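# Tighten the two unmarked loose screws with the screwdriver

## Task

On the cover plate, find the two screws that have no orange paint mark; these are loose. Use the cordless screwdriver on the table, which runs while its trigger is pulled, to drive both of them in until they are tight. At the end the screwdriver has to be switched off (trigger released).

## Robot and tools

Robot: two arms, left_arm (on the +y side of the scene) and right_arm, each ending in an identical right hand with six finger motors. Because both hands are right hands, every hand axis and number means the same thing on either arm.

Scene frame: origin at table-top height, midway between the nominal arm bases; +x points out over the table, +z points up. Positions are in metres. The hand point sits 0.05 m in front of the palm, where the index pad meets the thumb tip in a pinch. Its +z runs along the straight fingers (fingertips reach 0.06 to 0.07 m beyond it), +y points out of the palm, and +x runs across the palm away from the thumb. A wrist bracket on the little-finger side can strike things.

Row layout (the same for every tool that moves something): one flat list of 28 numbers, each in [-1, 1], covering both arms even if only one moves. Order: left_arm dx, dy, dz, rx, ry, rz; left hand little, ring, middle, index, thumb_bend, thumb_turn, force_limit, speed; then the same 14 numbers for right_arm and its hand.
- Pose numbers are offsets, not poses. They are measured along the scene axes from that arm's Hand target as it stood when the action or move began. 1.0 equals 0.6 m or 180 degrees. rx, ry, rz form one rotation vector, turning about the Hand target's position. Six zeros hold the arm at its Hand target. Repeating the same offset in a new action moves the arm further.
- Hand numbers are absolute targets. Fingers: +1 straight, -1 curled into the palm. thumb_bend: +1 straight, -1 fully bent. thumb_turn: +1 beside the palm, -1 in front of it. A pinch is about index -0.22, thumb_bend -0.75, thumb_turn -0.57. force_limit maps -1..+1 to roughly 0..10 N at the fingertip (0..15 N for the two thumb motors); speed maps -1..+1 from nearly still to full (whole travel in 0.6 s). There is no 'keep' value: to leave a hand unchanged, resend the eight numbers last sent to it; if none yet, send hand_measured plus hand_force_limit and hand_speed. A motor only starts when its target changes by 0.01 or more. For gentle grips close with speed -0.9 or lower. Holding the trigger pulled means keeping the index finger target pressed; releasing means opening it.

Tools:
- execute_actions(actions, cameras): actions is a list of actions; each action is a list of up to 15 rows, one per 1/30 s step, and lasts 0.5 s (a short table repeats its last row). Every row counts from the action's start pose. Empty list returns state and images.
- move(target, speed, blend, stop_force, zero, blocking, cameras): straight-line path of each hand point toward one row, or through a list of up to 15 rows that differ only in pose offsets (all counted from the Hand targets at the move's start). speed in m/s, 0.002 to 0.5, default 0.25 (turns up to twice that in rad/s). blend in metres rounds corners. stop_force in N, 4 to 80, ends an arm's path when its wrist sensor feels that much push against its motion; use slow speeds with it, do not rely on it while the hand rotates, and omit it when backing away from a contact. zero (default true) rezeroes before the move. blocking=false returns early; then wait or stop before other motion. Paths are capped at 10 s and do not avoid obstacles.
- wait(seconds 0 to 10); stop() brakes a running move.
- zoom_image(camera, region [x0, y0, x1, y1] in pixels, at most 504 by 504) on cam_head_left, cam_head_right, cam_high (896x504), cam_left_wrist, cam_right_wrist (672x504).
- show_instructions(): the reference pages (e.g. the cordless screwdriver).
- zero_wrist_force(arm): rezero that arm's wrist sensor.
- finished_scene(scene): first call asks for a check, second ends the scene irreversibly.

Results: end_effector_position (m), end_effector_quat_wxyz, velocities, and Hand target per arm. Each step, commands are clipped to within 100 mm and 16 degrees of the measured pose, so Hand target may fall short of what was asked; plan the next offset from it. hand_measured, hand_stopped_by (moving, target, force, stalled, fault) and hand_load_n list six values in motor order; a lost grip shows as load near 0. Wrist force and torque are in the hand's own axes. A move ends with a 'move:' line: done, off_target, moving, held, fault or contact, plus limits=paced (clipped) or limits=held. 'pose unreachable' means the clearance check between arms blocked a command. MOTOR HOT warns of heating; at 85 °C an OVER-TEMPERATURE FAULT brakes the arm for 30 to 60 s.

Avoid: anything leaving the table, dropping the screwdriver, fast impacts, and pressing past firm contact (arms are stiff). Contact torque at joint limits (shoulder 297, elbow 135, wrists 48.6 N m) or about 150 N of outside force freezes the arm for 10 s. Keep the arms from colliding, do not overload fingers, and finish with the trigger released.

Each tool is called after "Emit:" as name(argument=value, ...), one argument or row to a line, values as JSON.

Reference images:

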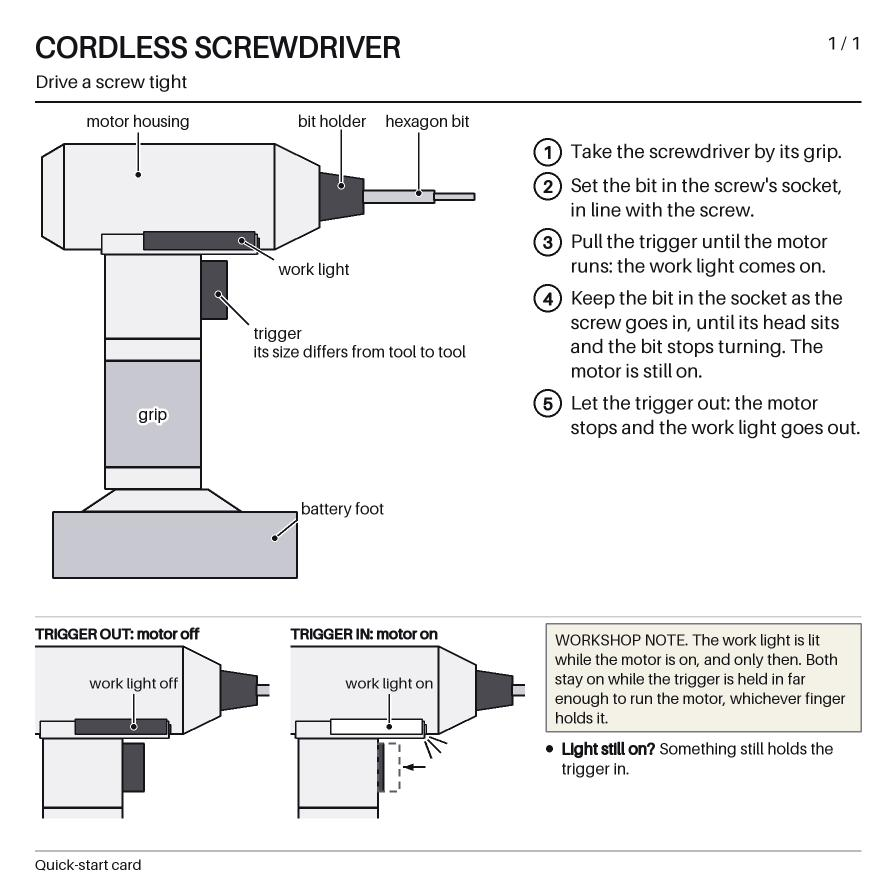

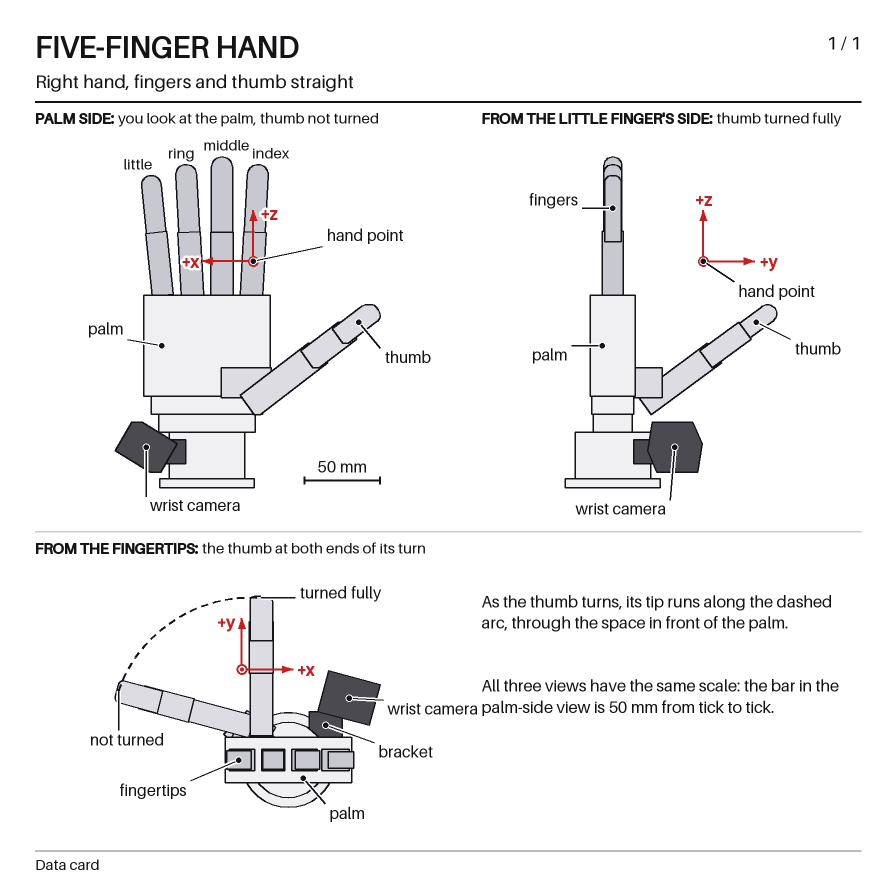

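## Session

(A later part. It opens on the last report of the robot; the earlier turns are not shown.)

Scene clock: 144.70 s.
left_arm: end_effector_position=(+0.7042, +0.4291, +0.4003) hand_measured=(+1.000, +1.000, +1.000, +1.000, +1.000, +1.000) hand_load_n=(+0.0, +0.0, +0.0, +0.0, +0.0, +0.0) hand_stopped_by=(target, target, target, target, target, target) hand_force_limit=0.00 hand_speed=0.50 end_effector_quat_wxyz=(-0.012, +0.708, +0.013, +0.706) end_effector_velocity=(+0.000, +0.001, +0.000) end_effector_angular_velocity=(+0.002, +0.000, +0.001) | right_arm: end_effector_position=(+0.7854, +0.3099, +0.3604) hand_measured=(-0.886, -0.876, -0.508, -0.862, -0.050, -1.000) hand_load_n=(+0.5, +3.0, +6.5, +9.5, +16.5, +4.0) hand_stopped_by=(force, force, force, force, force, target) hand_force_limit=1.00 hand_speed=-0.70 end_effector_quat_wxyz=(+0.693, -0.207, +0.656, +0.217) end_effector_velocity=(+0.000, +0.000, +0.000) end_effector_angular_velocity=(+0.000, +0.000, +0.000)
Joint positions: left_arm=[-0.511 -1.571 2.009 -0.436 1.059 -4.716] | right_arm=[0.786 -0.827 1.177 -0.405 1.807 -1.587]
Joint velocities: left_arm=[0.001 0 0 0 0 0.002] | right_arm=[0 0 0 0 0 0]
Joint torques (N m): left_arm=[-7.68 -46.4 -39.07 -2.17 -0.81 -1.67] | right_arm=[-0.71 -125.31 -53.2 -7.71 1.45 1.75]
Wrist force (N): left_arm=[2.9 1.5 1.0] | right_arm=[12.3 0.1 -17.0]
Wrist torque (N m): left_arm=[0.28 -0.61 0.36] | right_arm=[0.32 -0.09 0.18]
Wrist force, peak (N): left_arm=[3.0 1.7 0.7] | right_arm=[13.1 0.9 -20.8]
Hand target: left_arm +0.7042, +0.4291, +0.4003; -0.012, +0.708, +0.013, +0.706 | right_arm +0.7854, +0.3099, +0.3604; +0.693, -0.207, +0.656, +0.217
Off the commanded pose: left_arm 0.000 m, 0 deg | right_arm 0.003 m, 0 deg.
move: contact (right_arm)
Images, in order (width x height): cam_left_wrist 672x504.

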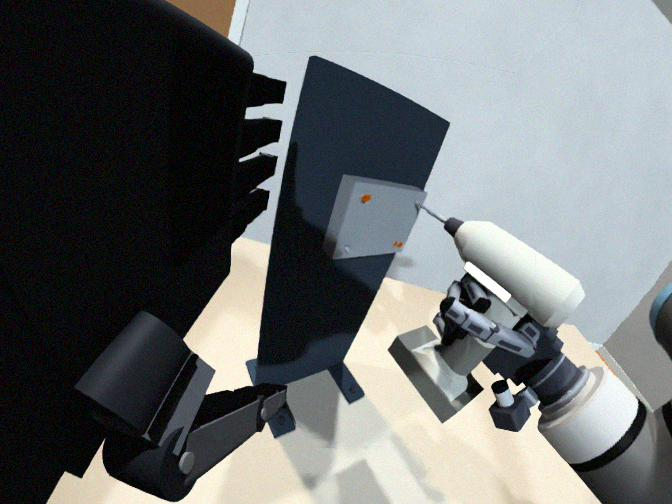

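Emit:
wait(
  seconds=0.7,
  cameras=["cam_left_wrist"],
)

Emit:
zoom_image(
  camera="cam_left_wrist",
  region=[408, 190, 438, 215],
)

Scene clock: 145.50 s.
left_arm: end_effector_position=(+0.7042, +0.4291, +0.4003) hand_measured=(+1.000, +1.000, +1.000, +1.000, +1.000, +1.000) hand_load_n=(+0.0, +0.0, +0.0, +0.0, +0.0, +0.0) hand_stopped_by=(target, target, target, target, target, target) hand_force_limit=0.00 hand_speed=0.50 end_effector_quat_wxyz=(-0.012, +0.708, +0.013, +0.706) end_effector_velocity=(+0.000, +0.001, +0.000) end_effector_angular_velocity=(-0.001, +0.000, +0.001) | right_arm: end_effector_position=(+0.7854, +0.3099, +0.3604) hand_measured=(-0.886, -0.876, -0.508, -0.862, -0.050, -1.000) hand_load_n=(+0.5, +3.5, +6.5, +9.5, +16.5, +4.0) hand_stopped_by=(force, force, force, force, force, target) hand_force_limit=1.00 hand_speed=-0.70 end_effector_quat_wxyz=(+0.693, -0.207, +0.656, +0.217) end_effector_velocity=(+0.000, +0.000, +0.001) end_effector_angular_velocity=(+0.000, -0.001, +0.000)
Joint positions: left_arm=[-0.511 -1.571 2.009 -0.436 1.059 -4.716] | right_arm=[0.786 -0.827 1.177 -0.405 1.807 -1.587]
Joint velocities: left_arm=[0.002 0 0 0.001 0 -0.001] | right_arm=[0 0 0 0 0 0]
Joint torques (N m): left_arm=[-10.29 -46.63 -39.07 -2.13 -1.45 -2.08] | right_arm=[3.61 -118.52 -56.09 -6.76 1.64 1.28]
Wrist force (N): left_arm=[2.8 1.7 0.7] | right_arm=[11.8 0.6 -13.0]
Wrist torque (N m): left_arm=[0.32 -0.58 0.36] | right_arm=[0.20 -0.14 0.19]
Wrist force, peak (N): left_arm=[3.2 1.3 1.0] | right_arm=[13.1 0.3 -19.4]
Hand target: left_arm +0.7042, +0.4291, +0.4003; -0.012, +0.708, +0.013, +0.706 | right_arm +0.7854, +0.3099, +0.3604; +0.693, -0.207, +0.656, +0.217
Off the commanded pose: left_arm 0.000 m, 0 deg | right_arm 0.003 m, 0 deg.
wait: 0.70 s; at rest by 0.07 s
Images, in order (width x height): cam_left_wrist 672x504.

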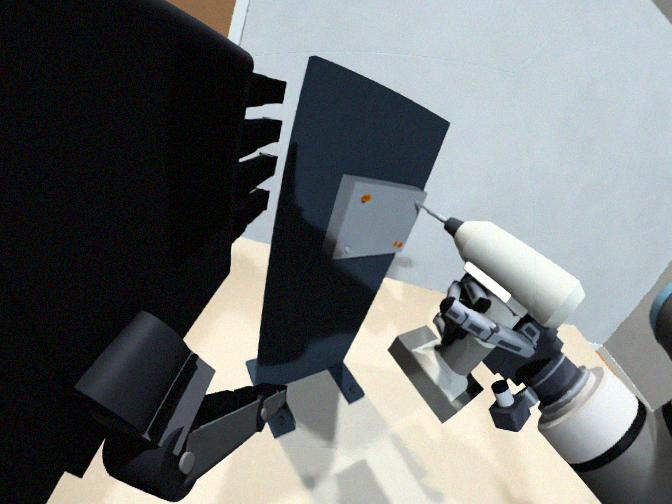

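Scaled by 16.800 from the camera's 672x504 image, which has a finer 960x720 frame.

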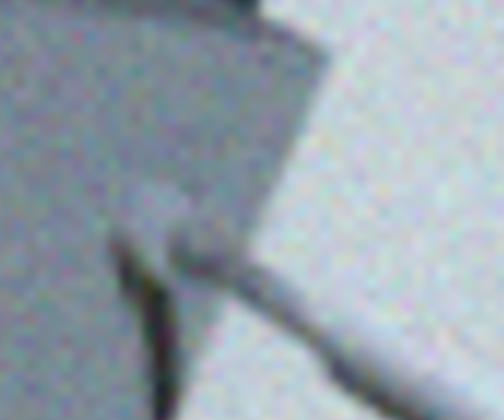

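Emit:
wait(
  seconds=2,
  cameras=["cam_left_wrist"],
)

Emit:
zoom_image(
  camera="cam_left_wrist",
  region=[408, 190, 438, 215],
)

Scene clock: 147.57 s.
left_arm: end_effector_position=(+0.7042, +0.4291, +0.4003) hand_measured=(+1.000, +1.000, +1.000, +1.000, +1.000, +1.000) hand_load_n=(+0.0, +0.0, +0.0, +0.0, +0.0, +0.5) hand_stopped_by=(target, target, target, target, target, target) hand_force_limit=0.00 hand_speed=0.50 end_effector_quat_wxyz=(-0.012, +0.708, +0.013, +0.706) end_effector_velocity=(+0.000, +0.001, +0.000) end_effector_angular_velocity=(-0.001, -0.001, +0.001) | right_arm: end_effector_position=(+0.7854, +0.3099, +0.3604) hand_measured=(-0.886, -0.876, -0.508, -0.862, -0.050, -1.000) hand_load_n=(+0.5, +3.5, +6.5, +9.5, +16.5, +3.5) hand_stopped_by=(force, force, force, force, force, target) hand_force_limit=1.00 hand_speed=-0.70 end_effector_quat_wxyz=(+0.693, -0.207, +0.656, +0.217) end_effector_velocity=(+0.000, +0.000, +0.001) end_effector_angular_velocity=(+0.000, +0.000, +0.000)
Joint positions: left_arm=[-0.511 -1.571 2.009 -0.436 1.059 -4.716] | right_arm=[0.786 -0.827 1.177 -0.405 1.807 -1.587]
Joint velocities: left_arm=[0.001 -0.001 0 0 0.001 0] | right_arm=[0 0 0 0 0 0]
Joint torques (N m): left_arm=[-8.76 -48.44 -38.4 -2.14 -1.41 -1.8] | right_arm=[-1.61 -110.68 -53.61 -6.22 1.6 0.85]
Wrist force (N): left_arm=[2.6 1.0 1.0] | right_arm=[11.3 1.2 -10.7]
Wrist torque (N m): left_arm=[0.21 -0.57 0.33] | right_arm=[0.25 -0.24 0.24]
Wrist force, peak (N): left_arm=[3.1 1.7 0.7] | right_arm=[12.7 0.0 -18.7]
Hand target: left_arm +0.7042, +0.4291, +0.4003; -0.012, +0.708, +0.013, +0.706 | right_arm +0.7854, +0.3099, +0.3604; +0.693, -0.207, +0.656, +0.217
Off the commanded pose: left_arm 0.000 m, 0 deg | right_arm 0.003 m, 0 deg.
wait: 2.00 s; at rest by 0.10 s
Images, in order (width x height): cam_left_wrist 672x504.

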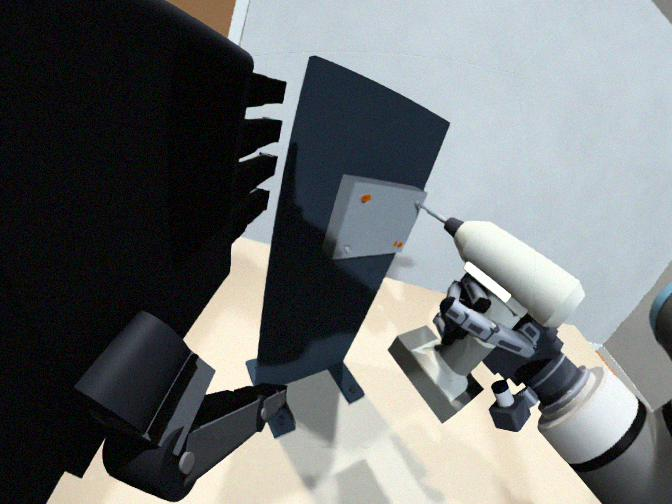

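Scaled by 16.800 from the camera's 672x504 image, which has a finer 960x720 frame.

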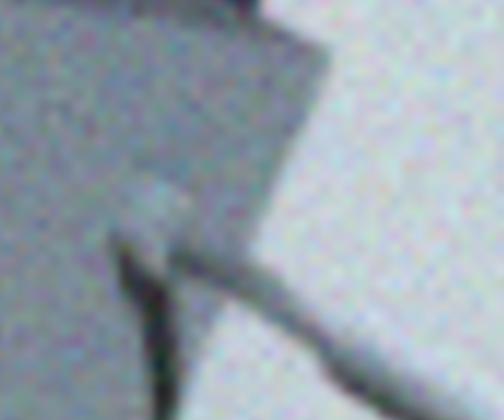

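Emit:
zoom_image(
  camera="cam_left_wrist",
  region=[320, 170, 440, 264],
)

Scaled by 4.200 from the camera's 672x504 image, which has a finer 960x720 frame.

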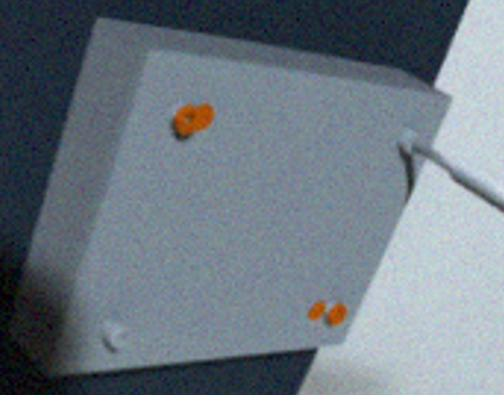

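Emit:
move(
  target=[0,0,0,0,0,0,1,1,1,1,1,1,0,0.5,-0.0207,-0.0140,0,0,0,0,-1,-1,-1,-0.98,-1,-1,1,-0.7],
  speed=0.03,
  cameras=["cam_left_wrist","cam_right_wrist","cam_high"],
)

Emit:
zoom_image(
  camera="cam_left_wrist",
  region=[320, 170, 440, 264],
)

Emit:
zoom_image(
  camera="cam_left_wrist",
  region=[408, 190, 438, 215],
)

Emit:
zoom_image(
  camera="cam_right_wrist",
  region=[340, 120, 430, 230],
)

Emit:
zoom_image(
  camera="cam_high",
  region=[410, 155, 480, 215],
)

Scene clock: 149.00 s.
left_arm: end_effector_position=(+0.7042, +0.4291, +0.4003) hand_measured=(+1.000, +1.000, +1.000, +1.000, +1.000, +1.000) hand_load_n=(+0.0, +0.5, -0.5, +0.0, +0.0, +0.0) hand_stopped_by=(target, target, target, target, target, target) hand_force_limit=0.00 hand_speed=0.50 end_effector_quat_wxyz=(-0.012, +0.708, +0.013, +0.706) end_effector_velocity=(+0.000, -0.001, +0.001) end_effector_angular_velocity=(+0.000, -0.001, -0.002) | right_arm: end_effector_position=(+0.7729, +0.3015, +0.3605) hand_measured=(-0.886, -0.876, -0.508, -0.862, -0.050, -1.000) hand_load_n=(+0.5, +3.5, +7.0, +9.5, +16.0, +4.0) hand_stopped_by=(force, force, force, force, force, target) hand_force_limit=1.00 hand_speed=-0.70 end_effector_quat_wxyz=(+0.693, -0.207, +0.656, +0.217) end_effector_velocity=(+0.001, +0.001, +0.001) end_effector_angular_velocity=(+0.000, +0.000, +0.000)
Joint positions: left_arm=[-0.511 -1.571 2.009 -0.436 1.059 -4.716] | right_arm=[0.79 -0.85 1.217 -0.423 1.811 -1.587]
Joint velocities: left_arm=[-0.001 -0.001 0 0 0.001 0.001] | right_arm=[0 0.001 -0.003 0.001 0 0]
Joint torques (N m): left_arm=[-7.6 -48.98 -38.34 -1.65 -1.39 -1.75] | right_arm=[2.13 -104.83 -53.49 -2.03 0.17 -1.96]
Wrist force (N): left_arm=[2.7 1.1 0.5] | right_arm=[8.0 0.2 -1.0]
Wrist torque (N m): left_arm=[0.24 -0.56 0.34] | right_arm=[-0.11 -0.22 0.13]
Wrist force, peak (N): left_arm=[3.1 1.2 1.0] | right_arm=[12.9 0.0 -18.7]
Hand target: left_arm +0.7042, +0.4291, +0.4003; -0.012, +0.708, +0.013, +0.706 | right_arm +0.7730, +0.3015, +0.3604; +0.693, -0.207, +0.656, +0.217
Off the commanded pose: left_arm 0.000 m, 0 deg | right_arm 0.000 m, 0 deg.
move: done
Images, in order (width x height): cam_high 896x504, cam_left_wrist 672x504, cam_right_wrist 672x504.

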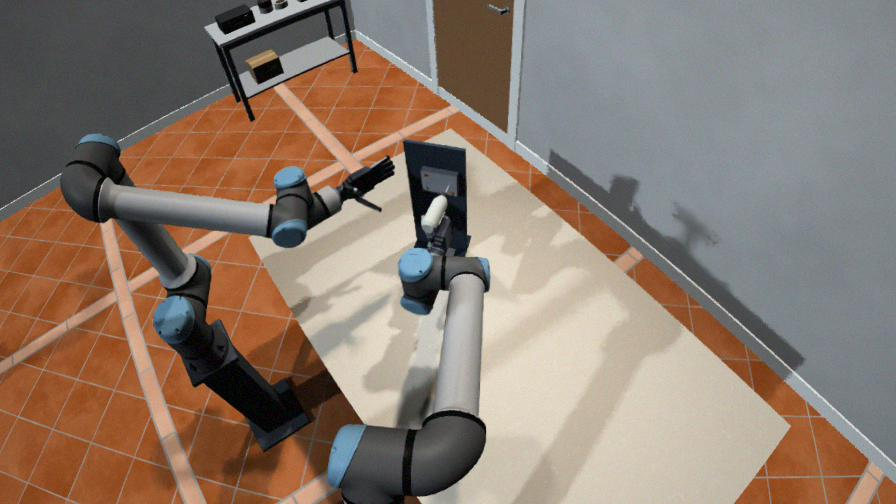

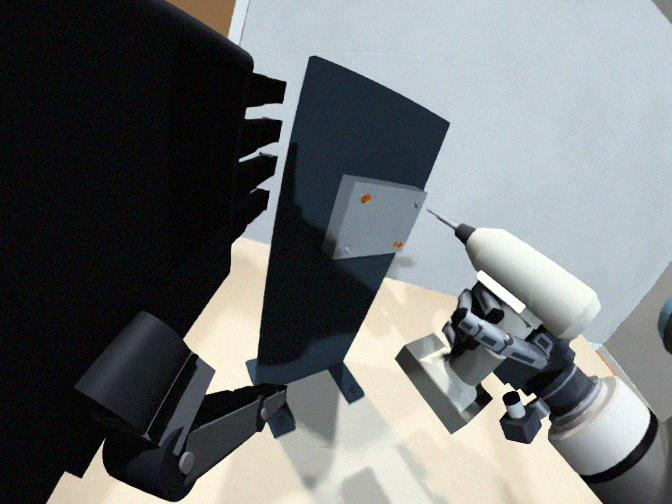

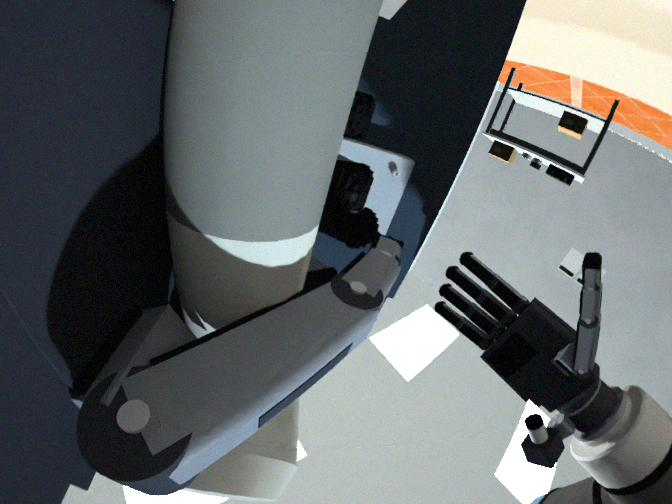

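Scaled by 4.200 from the camera's 672x504 image, which has a finer 960x720 frame.

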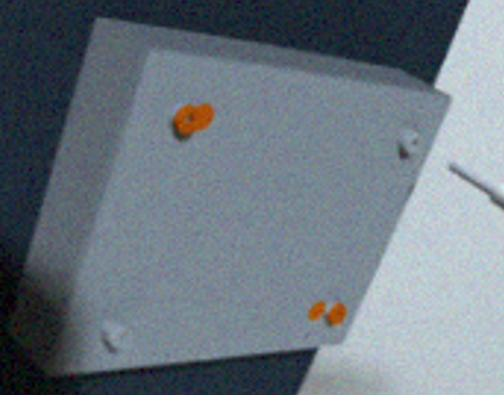

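Scaled by 16.800 from the camera's 672x504 image, which has a finer 960x720 frame.

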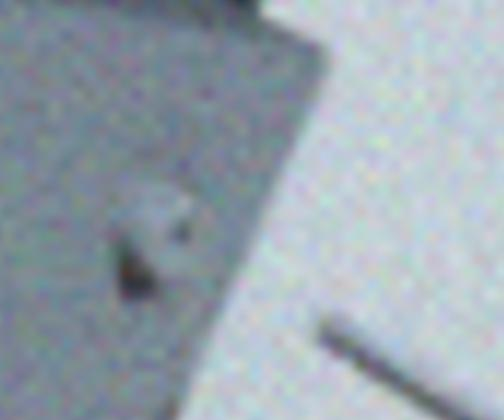

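Scaled by 4.582 from the camera's 672x504 image, which has a finer 960x720 frame.

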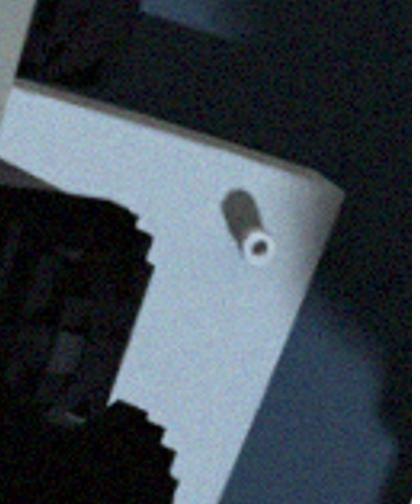

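Scaled by 7.200.

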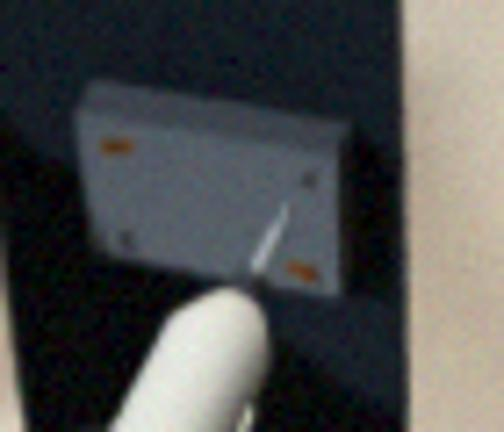

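Emit:
zoom_image(
  camera="cam_left_wrist",
  region=[352, 186, 382, 211],
)

Emit:
zoom_image(
  camera="cam_left_wrist",
  region=[384, 232, 414, 257],
)

Emit:
zoom_image(
  camera="cam_left_wrist",
  region=[332, 236, 362, 261],
)

Scaled by 16.800 from the camera's 672x504 image, which has a finer 960x720 frame.

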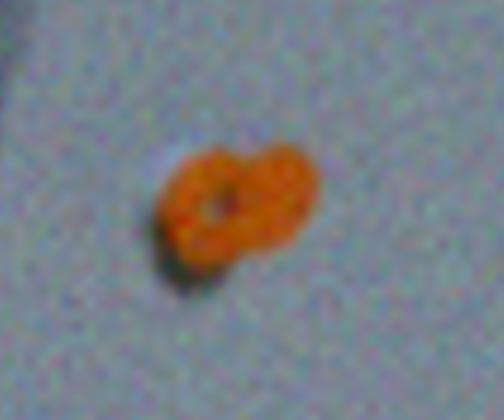

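Scaled by 16.800 from the camera's 672x504 image, which has a finer 960x720 frame.

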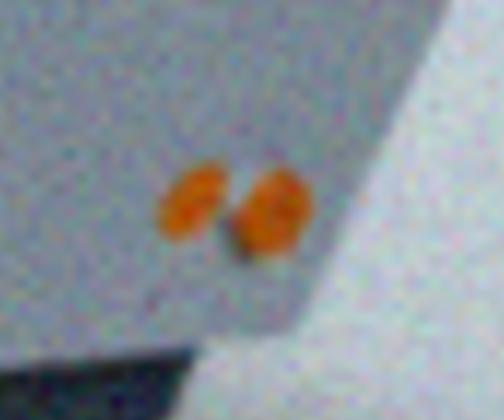

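Scaled by 16.800 from the camera's 672x504 image, which has a finer 960x720 frame.

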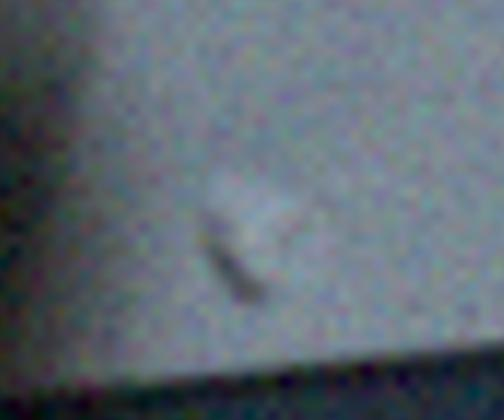

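Emit:
move(
  target=[-0.033,0.05,0.017,0,0,0,1,1,1,1,1,1,0,0.5,-0.0624,0.0926,-0.075,0,0,0,-1,-1,-1,-0.98,-1,-1,1,-0.7],
  speed=0.05,
)

Emit:
zoom_image(
  camera="cam_left_wrist",
  region=[300, 150, 460, 270],
)

Scene clock: 151.43 s.
left_arm: end_effector_position=(+0.6844, +0.4593, +0.4106) hand_measured=(+1.000, +1.000, +1.000, +1.000, +1.000, +1.000) hand_load_n=(+0.0, +0.0, +0.0, +0.0, +0.0, +0.0) hand_stopped_by=(target, target, target, target, target, target) hand_force_limit=0.00 hand_speed=0.50 end_effector_quat_wxyz=(-0.012, +0.708, +0.013, +0.706) end_effector_velocity=(+0.000, -0.001, -0.001) end_effector_angular_velocity=(+0.000, +0.001, -0.002) | right_arm: end_effector_position=(+0.7354, +0.3573, +0.3155) hand_measured=(-0.886, -0.876, -0.508, -0.862, -0.050, -1.000) hand_load_n=(+0.5, +3.5, +7.0, +9.5, +16.0, +4.0) hand_stopped_by=(force, force, force, force, force, target) hand_force_limit=1.00 hand_speed=-0.70 end_effector_quat_wxyz=(+0.693, -0.208, +0.656, +0.217) end_effector_velocity=(+0.002, -0.002, +0.001) end_effector_angular_velocity=(+0.000, +0.000, -0.001)
Joint positions: left_arm=[-0.475 -1.62 2.036 -0.415 1.095 -4.716] | right_arm=[0.857 -0.77 1.159 -0.445 1.878 -1.591]
Joint velocities: left_arm=[-0.002 0.001 0 0 0 0] | right_arm=[-0.002 -0.002 0.002 0 -0.002 0]
Joint torques (N m): left_arm=[-13.82 -19.09 -38.92 -1.02 -1.03 3.97] | right_arm=[-12.69 -127.87 -39.16 -4.36 -1.4 -1.48]
Wrist force (N): left_arm=[2.8 1.2 0.9] | right_arm=[7.6 0.3 -0.7]
Wrist torque (N m): left_arm=[0.24 -0.59 0.36] | right_arm=[-0.09 -0.17 0.10]
Wrist force, peak (N): left_arm=[3.3 1.6 0.8] | right_arm=[8.9 1.3 -1.2]
Hand target: left_arm +0.6845, +0.4592, +0.4106; -0.012, +0.708, +0.013, +0.706 | right_arm +0.7356, +0.3571, +0.3154; +0.693, -0.208, +0.656, +0.217
Off the commanded pose: left_arm 0.000 m, 0 deg | right_arm 0.000 m, 0 deg.
move: done

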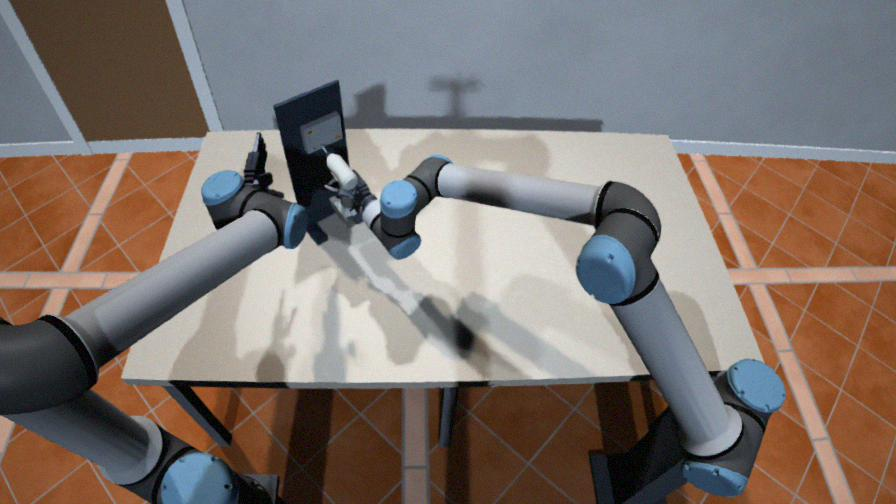

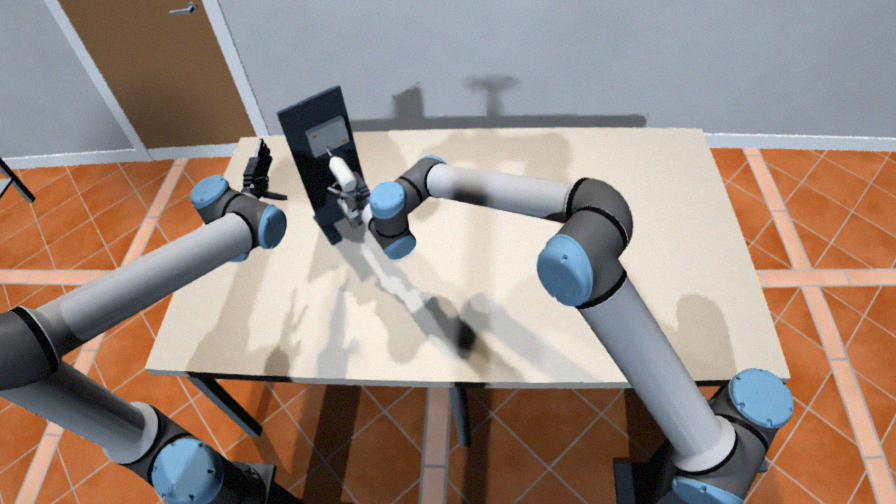

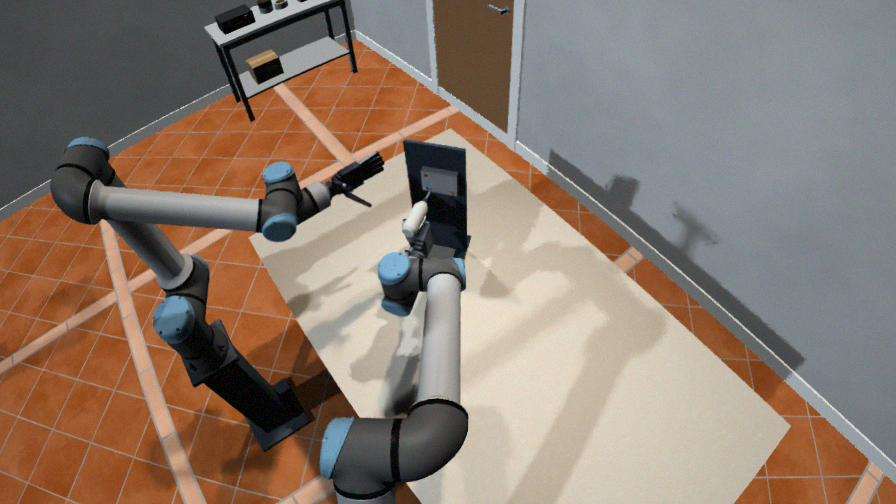

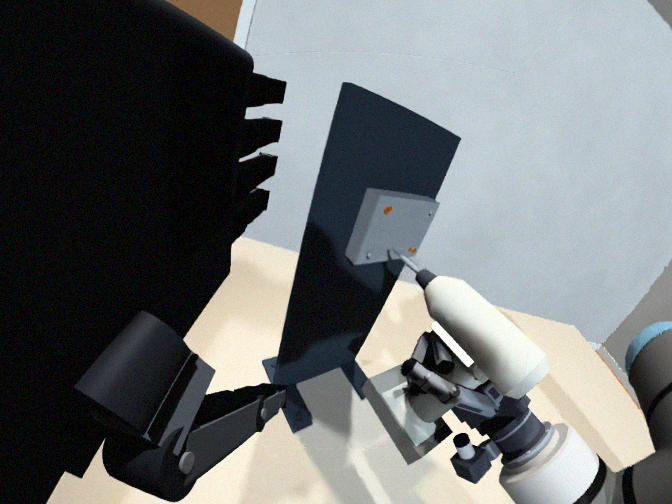

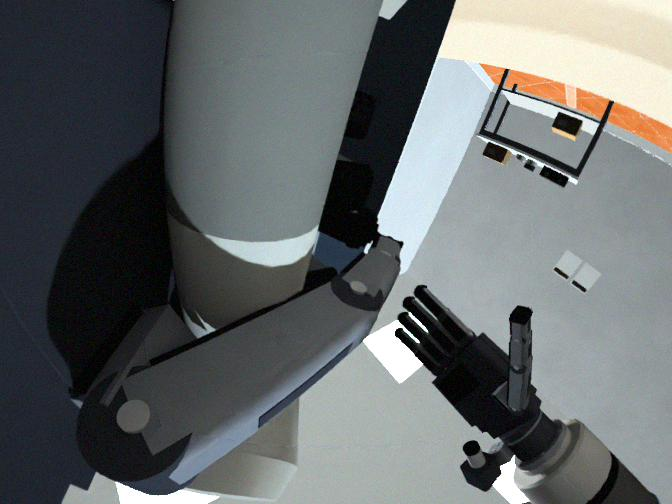

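Scaled by 3.150 from the camera's 672x504 image, which has a finer 960x720 frame.

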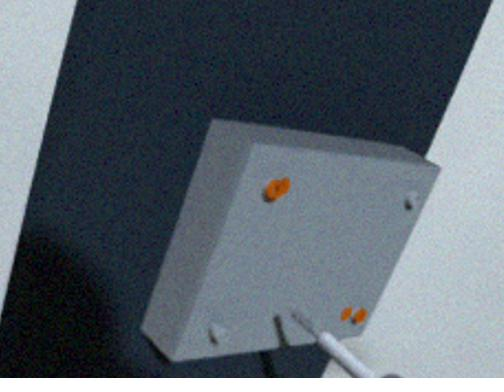

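Emit:
move(
  target=[0,0,0,0,0,0,1,1,1,1,1,1,0,0.5,-0.0168,0.0249,-0.0167,0,0,0,-1,-1,-1,-0.98,-1,-1,1,-0.7],
  speed=0.05,
  cameras=["cam_left_wrist","cam_high"],
)

Emit:
zoom_image(
  camera="cam_left_wrist",
  region=[340, 220, 412, 280],
)

Emit:
zoom_image(
  camera="cam_high",
  region=[410, 155, 480, 215],
)

Scene clock: 152.63 s.
left_arm: end_effector_position=(+0.6845, +0.4592, +0.4106) hand_measured=(+1.000, +1.000, +1.000, +1.000, +1.000, +1.000) hand_load_n=(+0.0, +0.0, +0.0, +0.0, +0.0, +0.0) hand_stopped_by=(target, target, target, target, target, target) hand_force_limit=0.00 hand_speed=0.50 end_effector_quat_wxyz=(-0.012, +0.708, +0.013, +0.706) end_effector_velocity=(+0.000, -0.001, +0.000) end_effector_angular_velocity=(-0.001, +0.000, +0.000) | right_arm: end_effector_position=(+0.7253, +0.3722, +0.3054) hand_measured=(-0.886, -0.876, -0.508, -0.862, -0.050, -1.000) hand_load_n=(+0.5, +3.5, +7.0, +10.0, +16.5, +4.0) hand_stopped_by=(force, force, force, force, force, target) hand_force_limit=1.00 hand_speed=-0.70 end_effector_quat_wxyz=(+0.693, -0.208, +0.656, +0.217) end_effector_velocity=(+0.001, -0.002, +0.000) end_effector_angular_velocity=(-0.001, +0.001, -0.001)
Joint positions: left_arm=[-0.475 -1.62 2.036 -0.415 1.095 -4.716] | right_arm=[0.874 -0.748 1.138 -0.446 1.895 -1.592]
Joint velocities: left_arm=[-0.001 0 0 0 -0.001 -0.001] | right_arm=[-0.002 -0.002 0.003 0 -0.001 0]
Joint torques (N m): left_arm=[-15.04 -13.34 -50.66 -4.33 -1.99 3.88] | right_arm=[-14.33 -128.17 -39.33 -5.74 -1.55 -1.53]
Wrist force (N): left_arm=[3.0 1.1 0.7] | right_arm=[7.9 0.2 -1.2]
Wrist torque (N m): left_arm=[0.24 -0.61 0.36] | right_arm=[-0.09 -0.22 0.12]
Wrist force, peak (N): left_arm=[3.2 1.1 1.0] | right_arm=[8.7 1.0 -1.3]
Hand target: left_arm +0.6845, +0.4592, +0.4106; -0.012, +0.708, +0.013, +0.706 | right_arm +0.7255, +0.3720, +0.3054; +0.693, -0.208, +0.656, +0.217
Off the commanded pose: left_arm 0.000 m, 0 deg | right_arm 0.000 m, 0 deg.
move: done
Images, in order (width x height): cam_high 896x504, cam_left_wrist 672x504.

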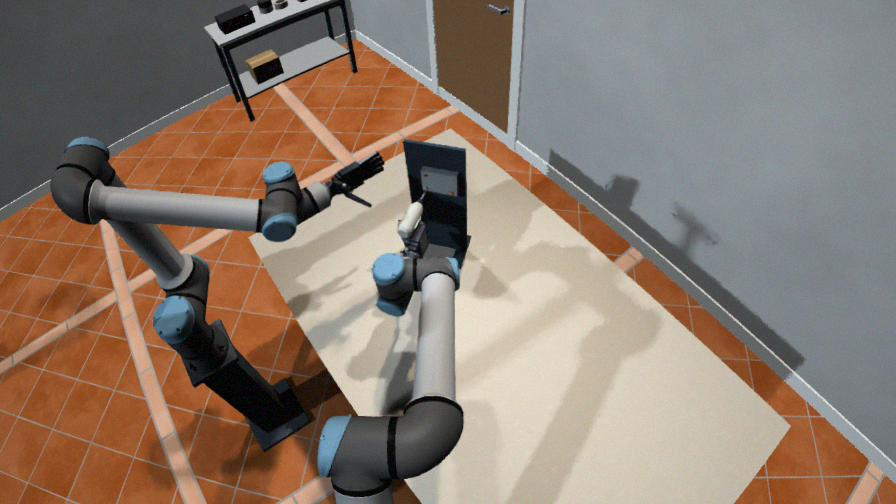

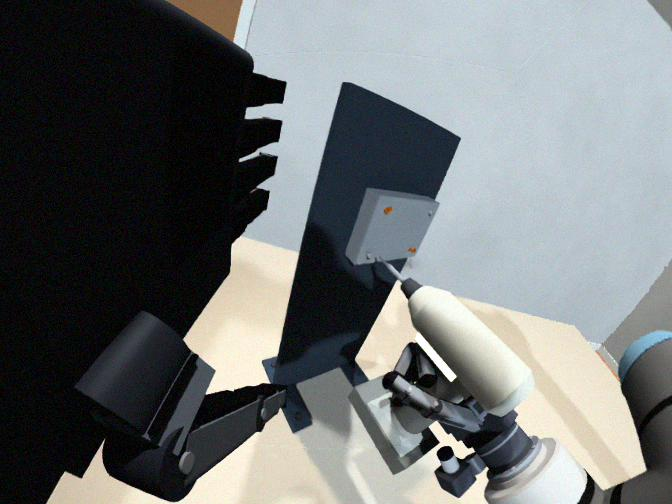

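Scaled by 7.000 from the camera's 672x504 image, which has a finer 960x720 frame.

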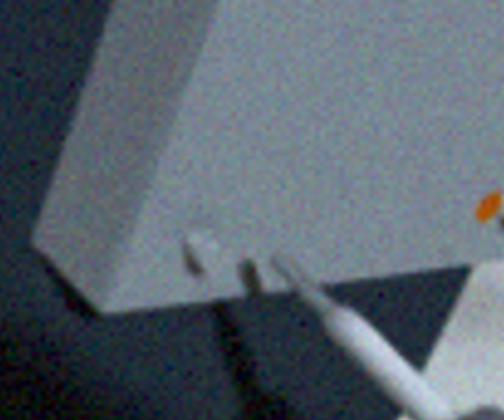

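Scaled by 7.200.

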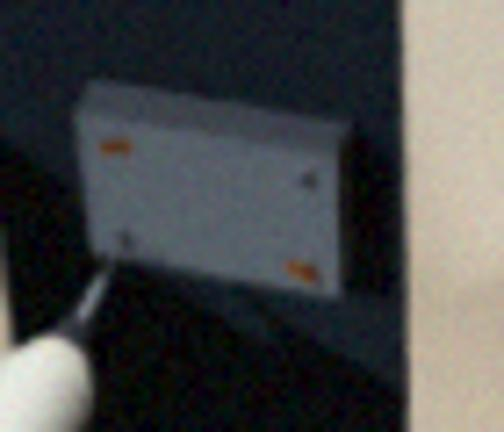

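Emit:
move(
  target=[0,0,0,0,0,0,1,1,1,1,1,1,0,0.5,0.00734,0.00997,-0.0055,0,0,0,-1,-1,-1,-0.98,-1,-1,1,-0.7],
  speed=0.03,
  cameras=["cam_left_wrist"],
)

Emit:
zoom_image(
  camera="cam_left_wrist",
  region=[358, 242, 388, 267],
)

Scene clock: 153.60 s.
left_arm: end_effector_position=(+0.6845, +0.4592, +0.4106) hand_measured=(+1.000, +1.000, +1.000, +1.000, +1.000, +1.000) hand_load_n=(+0.0, +0.0, +0.0, +0.0, +0.0, +0.0) hand_stopped_by=(target, target, target, target, target, target) hand_force_limit=0.00 hand_speed=0.50 end_effector_quat_wxyz=(-0.012, +0.708, +0.013, +0.706) end_effector_velocity=(+0.000, +0.000, +0.000) end_effector_angular_velocity=(+0.000, +0.000, -0.001) | right_arm: end_effector_position=(+0.7299, +0.3781, +0.3021) hand_measured=(-0.886, -0.876, -0.508, -0.862, -0.050, -1.000) hand_load_n=(+0.5, +3.5, +7.0, +10.0, +16.5, +4.0) hand_stopped_by=(force, force, force, force, force, target) hand_force_limit=1.00 hand_speed=-0.70 end_effector_quat_wxyz=(+0.693, -0.208, +0.656, +0.217) end_effector_velocity=(-0.001, -0.001, +0.001) end_effector_angular_velocity=(+0.000, +0.001, +0.000)
Joint positions: left_arm=[-0.475 -1.62 2.036 -0.415 1.095 -4.716] | right_arm=[0.874 -0.734 1.117 -0.44 1.895 -1.592]
Joint velocities: left_arm=[0 0 0 0 0 0] | right_arm=[0 -0.003 0.003 0.001 0 0]
Joint torques (N m): left_arm=[-13.13 -14.34 -49.27 -4.35 -2.3 3.24] | right_arm=[-13.81 -127.45 -40.99 -4.08 -0.42 0.22]
Wrist force (N): left_arm=[2.6 1.5 0.8] | right_arm=[8.2 0.2 -1.1]
Wrist torque (N m): left_arm=[0.30 -0.55 0.35] | right_arm=[-0.10 -0.25 0.14]
Wrist force, peak (N): left_arm=[3.0 1.6 1.1] | right_arm=[8.5 0.2 -1.0]
Hand target: left_arm +0.6845, +0.4592, +0.4106; -0.012, +0.708, +0.013, +0.706 | right_arm +0.7299, +0.3780, +0.3021; +0.693, -0.208, +0.656, +0.217
Off the commanded pose: left_arm 0.000 m, 0 deg | right_arm 0.000 m, 0 deg.
move: done
Images, in order (width x height): cam_left_wrist 672x504.

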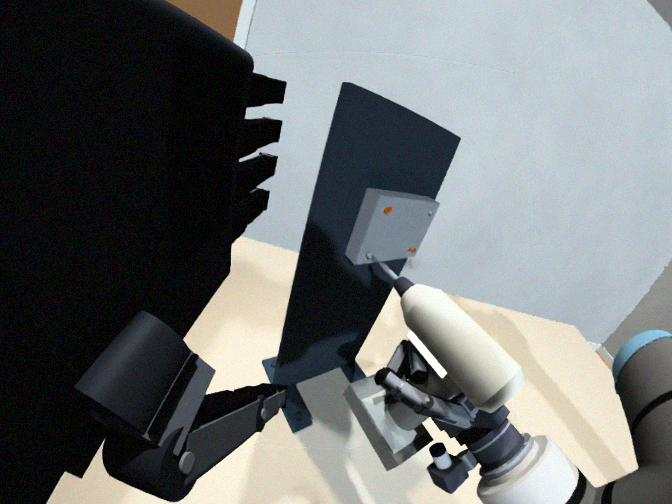

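Scaled by 16.800 from the camera's 672x504 image, which has a finer 960x720 frame.

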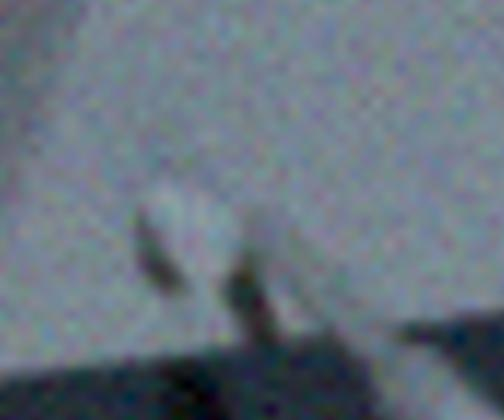

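Emit:
zoom_image(
  camera="cam_left_wrist",
  region=[352, 236, 400, 276],
)

Emit:
wait(
  seconds=0.1,
  cameras=["cam_left_wrist","cam_right_wrist"],
)

Emit:
zoom_image(
  camera="cam_left_wrist",
  region=[352, 236, 400, 276],
)

Scaled by 10.500 from the camera's 672x504 image, which has a finer 960x720 frame.

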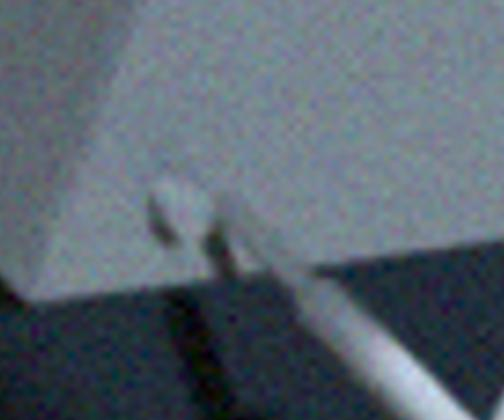

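Scene clock: 154.00 s.
left_arm: end_effector_position=(+0.6845, +0.4592, +0.4106) hand_measured=(+1.000, +1.000, +1.000, +1.000, +1.000, +1.000) hand_load_n=(+0.0, +0.0, +0.0, +0.0, +0.0, +0.0) hand_stopped_by=(target, target, target, target, target, target) hand_force_limit=0.00 hand_speed=0.50 end_effector_quat_wxyz=(-0.012, +0.708, +0.013, +0.706) end_effector_velocity=(+0.000, +0.000, +0.000) end_effector_angular_velocity=(+0.000, +0.000, +0.000) | right_arm: end_effector_position=(+0.7299, +0.3780, +0.3021) hand_measured=(-0.886, -0.876, -0.508, -0.862, -0.050, -1.000) hand_load_n=(+0.0, +3.5, +7.0, +9.5, +16.0, +4.0) hand_stopped_by=(force, force, force, force, force, target) hand_force_limit=1.00 hand_speed=-0.70 end_effector_quat_wxyz=(+0.693, -0.208, +0.656, +0.217) end_effector_velocity=(+0.000, +0.000, +0.000) end_effector_angular_velocity=(+0.000, +0.000, +0.000)
Joint positions: left_arm=[-0.475 -1.62 2.036 -0.415 1.095 -4.716] | right_arm=[0.874 -0.734 1.118 -0.44 1.895 -1.592]
Joint velocities: left_arm=[0.001 0 0 0 0 0] | right_arm=[0 0 0 0 0 0]
Joint torques (N m): left_arm=[-13 -15.64 -48.26 -3.98 -1.88 3.89] | right_arm=[-13.31 -130.07 -40.87 -6.92 0.48 0.58]
Wrist force (N): left_arm=[2.8 1.3 0.8] | right_arm=[8.1 0.4 -1.3]
Wrist torque (N m): left_arm=[0.26 -0.59 0.36] | right_arm=[-0.06 -0.22 0.13]
Wrist force, peak (N): left_arm=[3.2 1.3 0.9] | right_arm=[8.3 0.1 -1.4]
Hand target: left_arm +0.6845, +0.4592, +0.4106; -0.012, +0.708, +0.013, +0.706 | right_arm +0.7299, +0.3780, +0.3021; +0.693, -0.208, +0.656, +0.217
Off the commanded pose: left_arm 0.000 m, 0 deg | right_arm 0.000 m, 0 deg.
wait: 0.10 s; at rest from the start
Images, in order (width x height): cam_left_wrist 672x504, cam_right_wrist 672x504.

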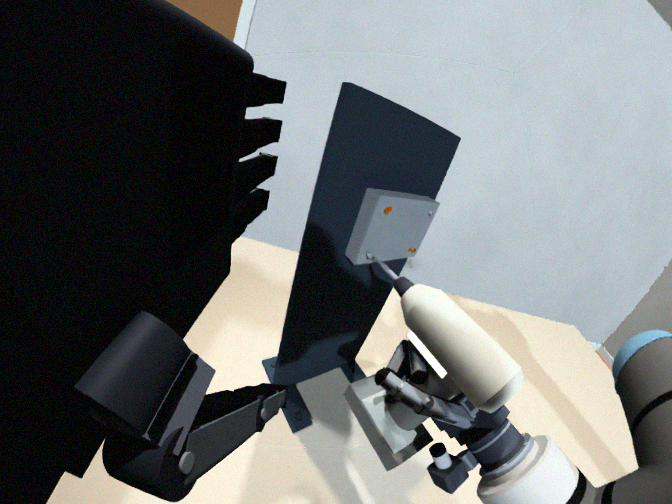

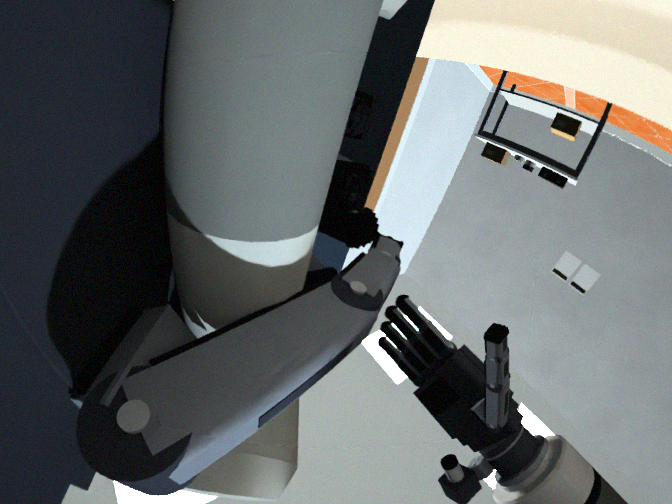

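Scaled by 10.500 from the camera's 672x504 image, which has a finer 960x720 frame.

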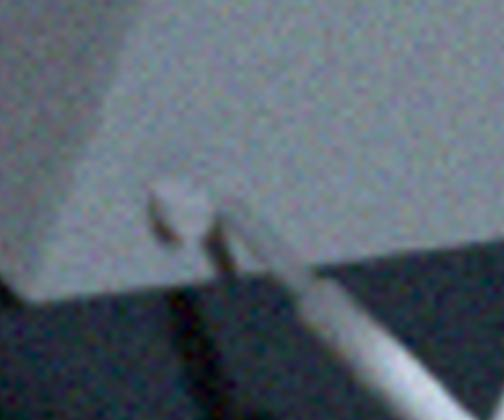

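Emit:
move(
  target=[0,0,0,0,0,0,1,1,1,1,1,1,0,0.5,0.0043,0.0011,-0.0058,0,0,0,-1,-1,-1,-0.98,-1,-1,1,-0.7],
  speed=0.02,
  cameras=["cam_left_wrist"],
)

Emit:
zoom_image(
  camera="cam_left_wrist",
  region=[352, 236, 400, 276],
)

Emit:
zoom_image(
  camera="cam_left_wrist",
  region=[358, 246, 388, 271],
)

Scene clock: 155.13 s.
left_arm: end_effector_position=(+0.6845, +0.4592, +0.4106) hand_measured=(+1.000, +1.000, +1.000, +1.000, +1.000, +1.000) hand_load_n=(+0.0, +0.0, +0.0, +0.0, +0.0, +0.0) hand_stopped_by=(target, target, target, target, target, target) hand_force_limit=0.00 hand_speed=0.50 end_effector_quat_wxyz=(-0.012, +0.708, +0.013, +0.706) end_effector_velocity=(+0.000, +0.000, +0.000) end_effector_angular_velocity=(+0.001, +0.000, +0.001) | right_arm: end_effector_position=(+0.7325, +0.3787, +0.2985) hand_measured=(-0.886, -0.876, -0.508, -0.862, -0.048, -1.000) hand_load_n=(+4.0, +5.0, +4.5, +7.0, +18.0, +1.0) hand_stopped_by=(force, force, force, force, force, target) hand_force_limit=1.00 hand_speed=-0.70 end_effector_quat_wxyz=(+0.693, -0.208, +0.656, +0.217) end_effector_velocity=(+0.000, +0.000, +0.003) end_effector_angular_velocity=(+0.001, -0.001, +0.000)
Joint positions: left_arm=[-0.475 -1.62 2.036 -0.415 1.095 -4.716] | right_arm=[0.872 -0.728 1.114 -0.442 1.893 -1.592]
Joint velocities: left_arm=[0 0 0 0 0 0.001] | right_arm=[0 -0.002 0 0 0 0]
Joint torques (N m): left_arm=[-10.2 -14.17 -45.67 -2.94 -1.6 3.43] | right_arm=[-22.98 -126.81 -61.34 -9.26 -0.76 1.51]
Wrist force (N): left_arm=[3.0 1.2 1.0] | right_arm=[11.9 -1.8 -31.9]
Wrist torque (N m): left_arm=[0.23 -0.62 0.37] | right_arm=[1.17 -0.76 0.32]
Wrist force, peak (N): left_arm=[3.5 1.6 0.7] | right_arm=[11.9 -1.8 -31.9]
Hand target: left_arm +0.6845, +0.4592, +0.4106; -0.012, +0.708, +0.013, +0.706 | right_arm +0.7325, +0.3787, +0.2987; +0.693, -0.208, +0.656, +0.217
Off the commanded pose: left_arm 0.000 m, 0 deg | right_arm 0.000 m, 0 deg.
move: done
Images, in order (width x height): cam_left_wrist 672x504.

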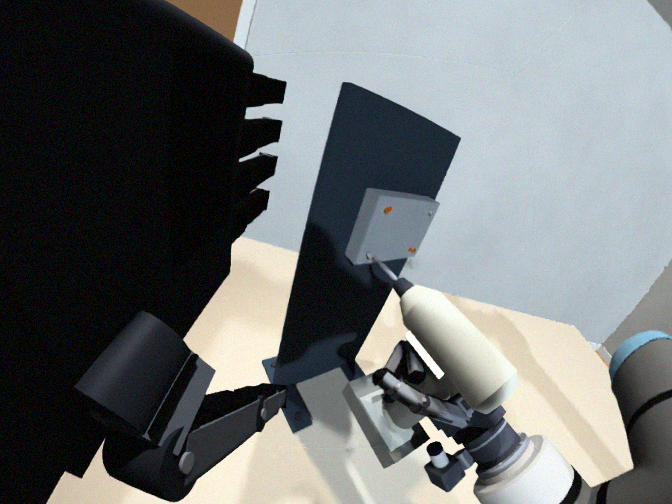

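Scaled by 10.500 from the camera's 672x504 image, which has a finer 960x720 frame.

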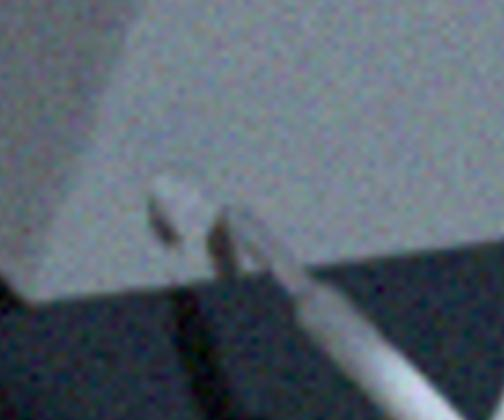

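Scaled by 16.800 from the camera's 672x504 image, which has a finer 960x720 frame.

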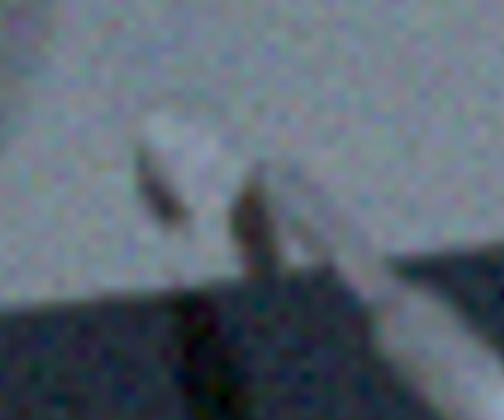

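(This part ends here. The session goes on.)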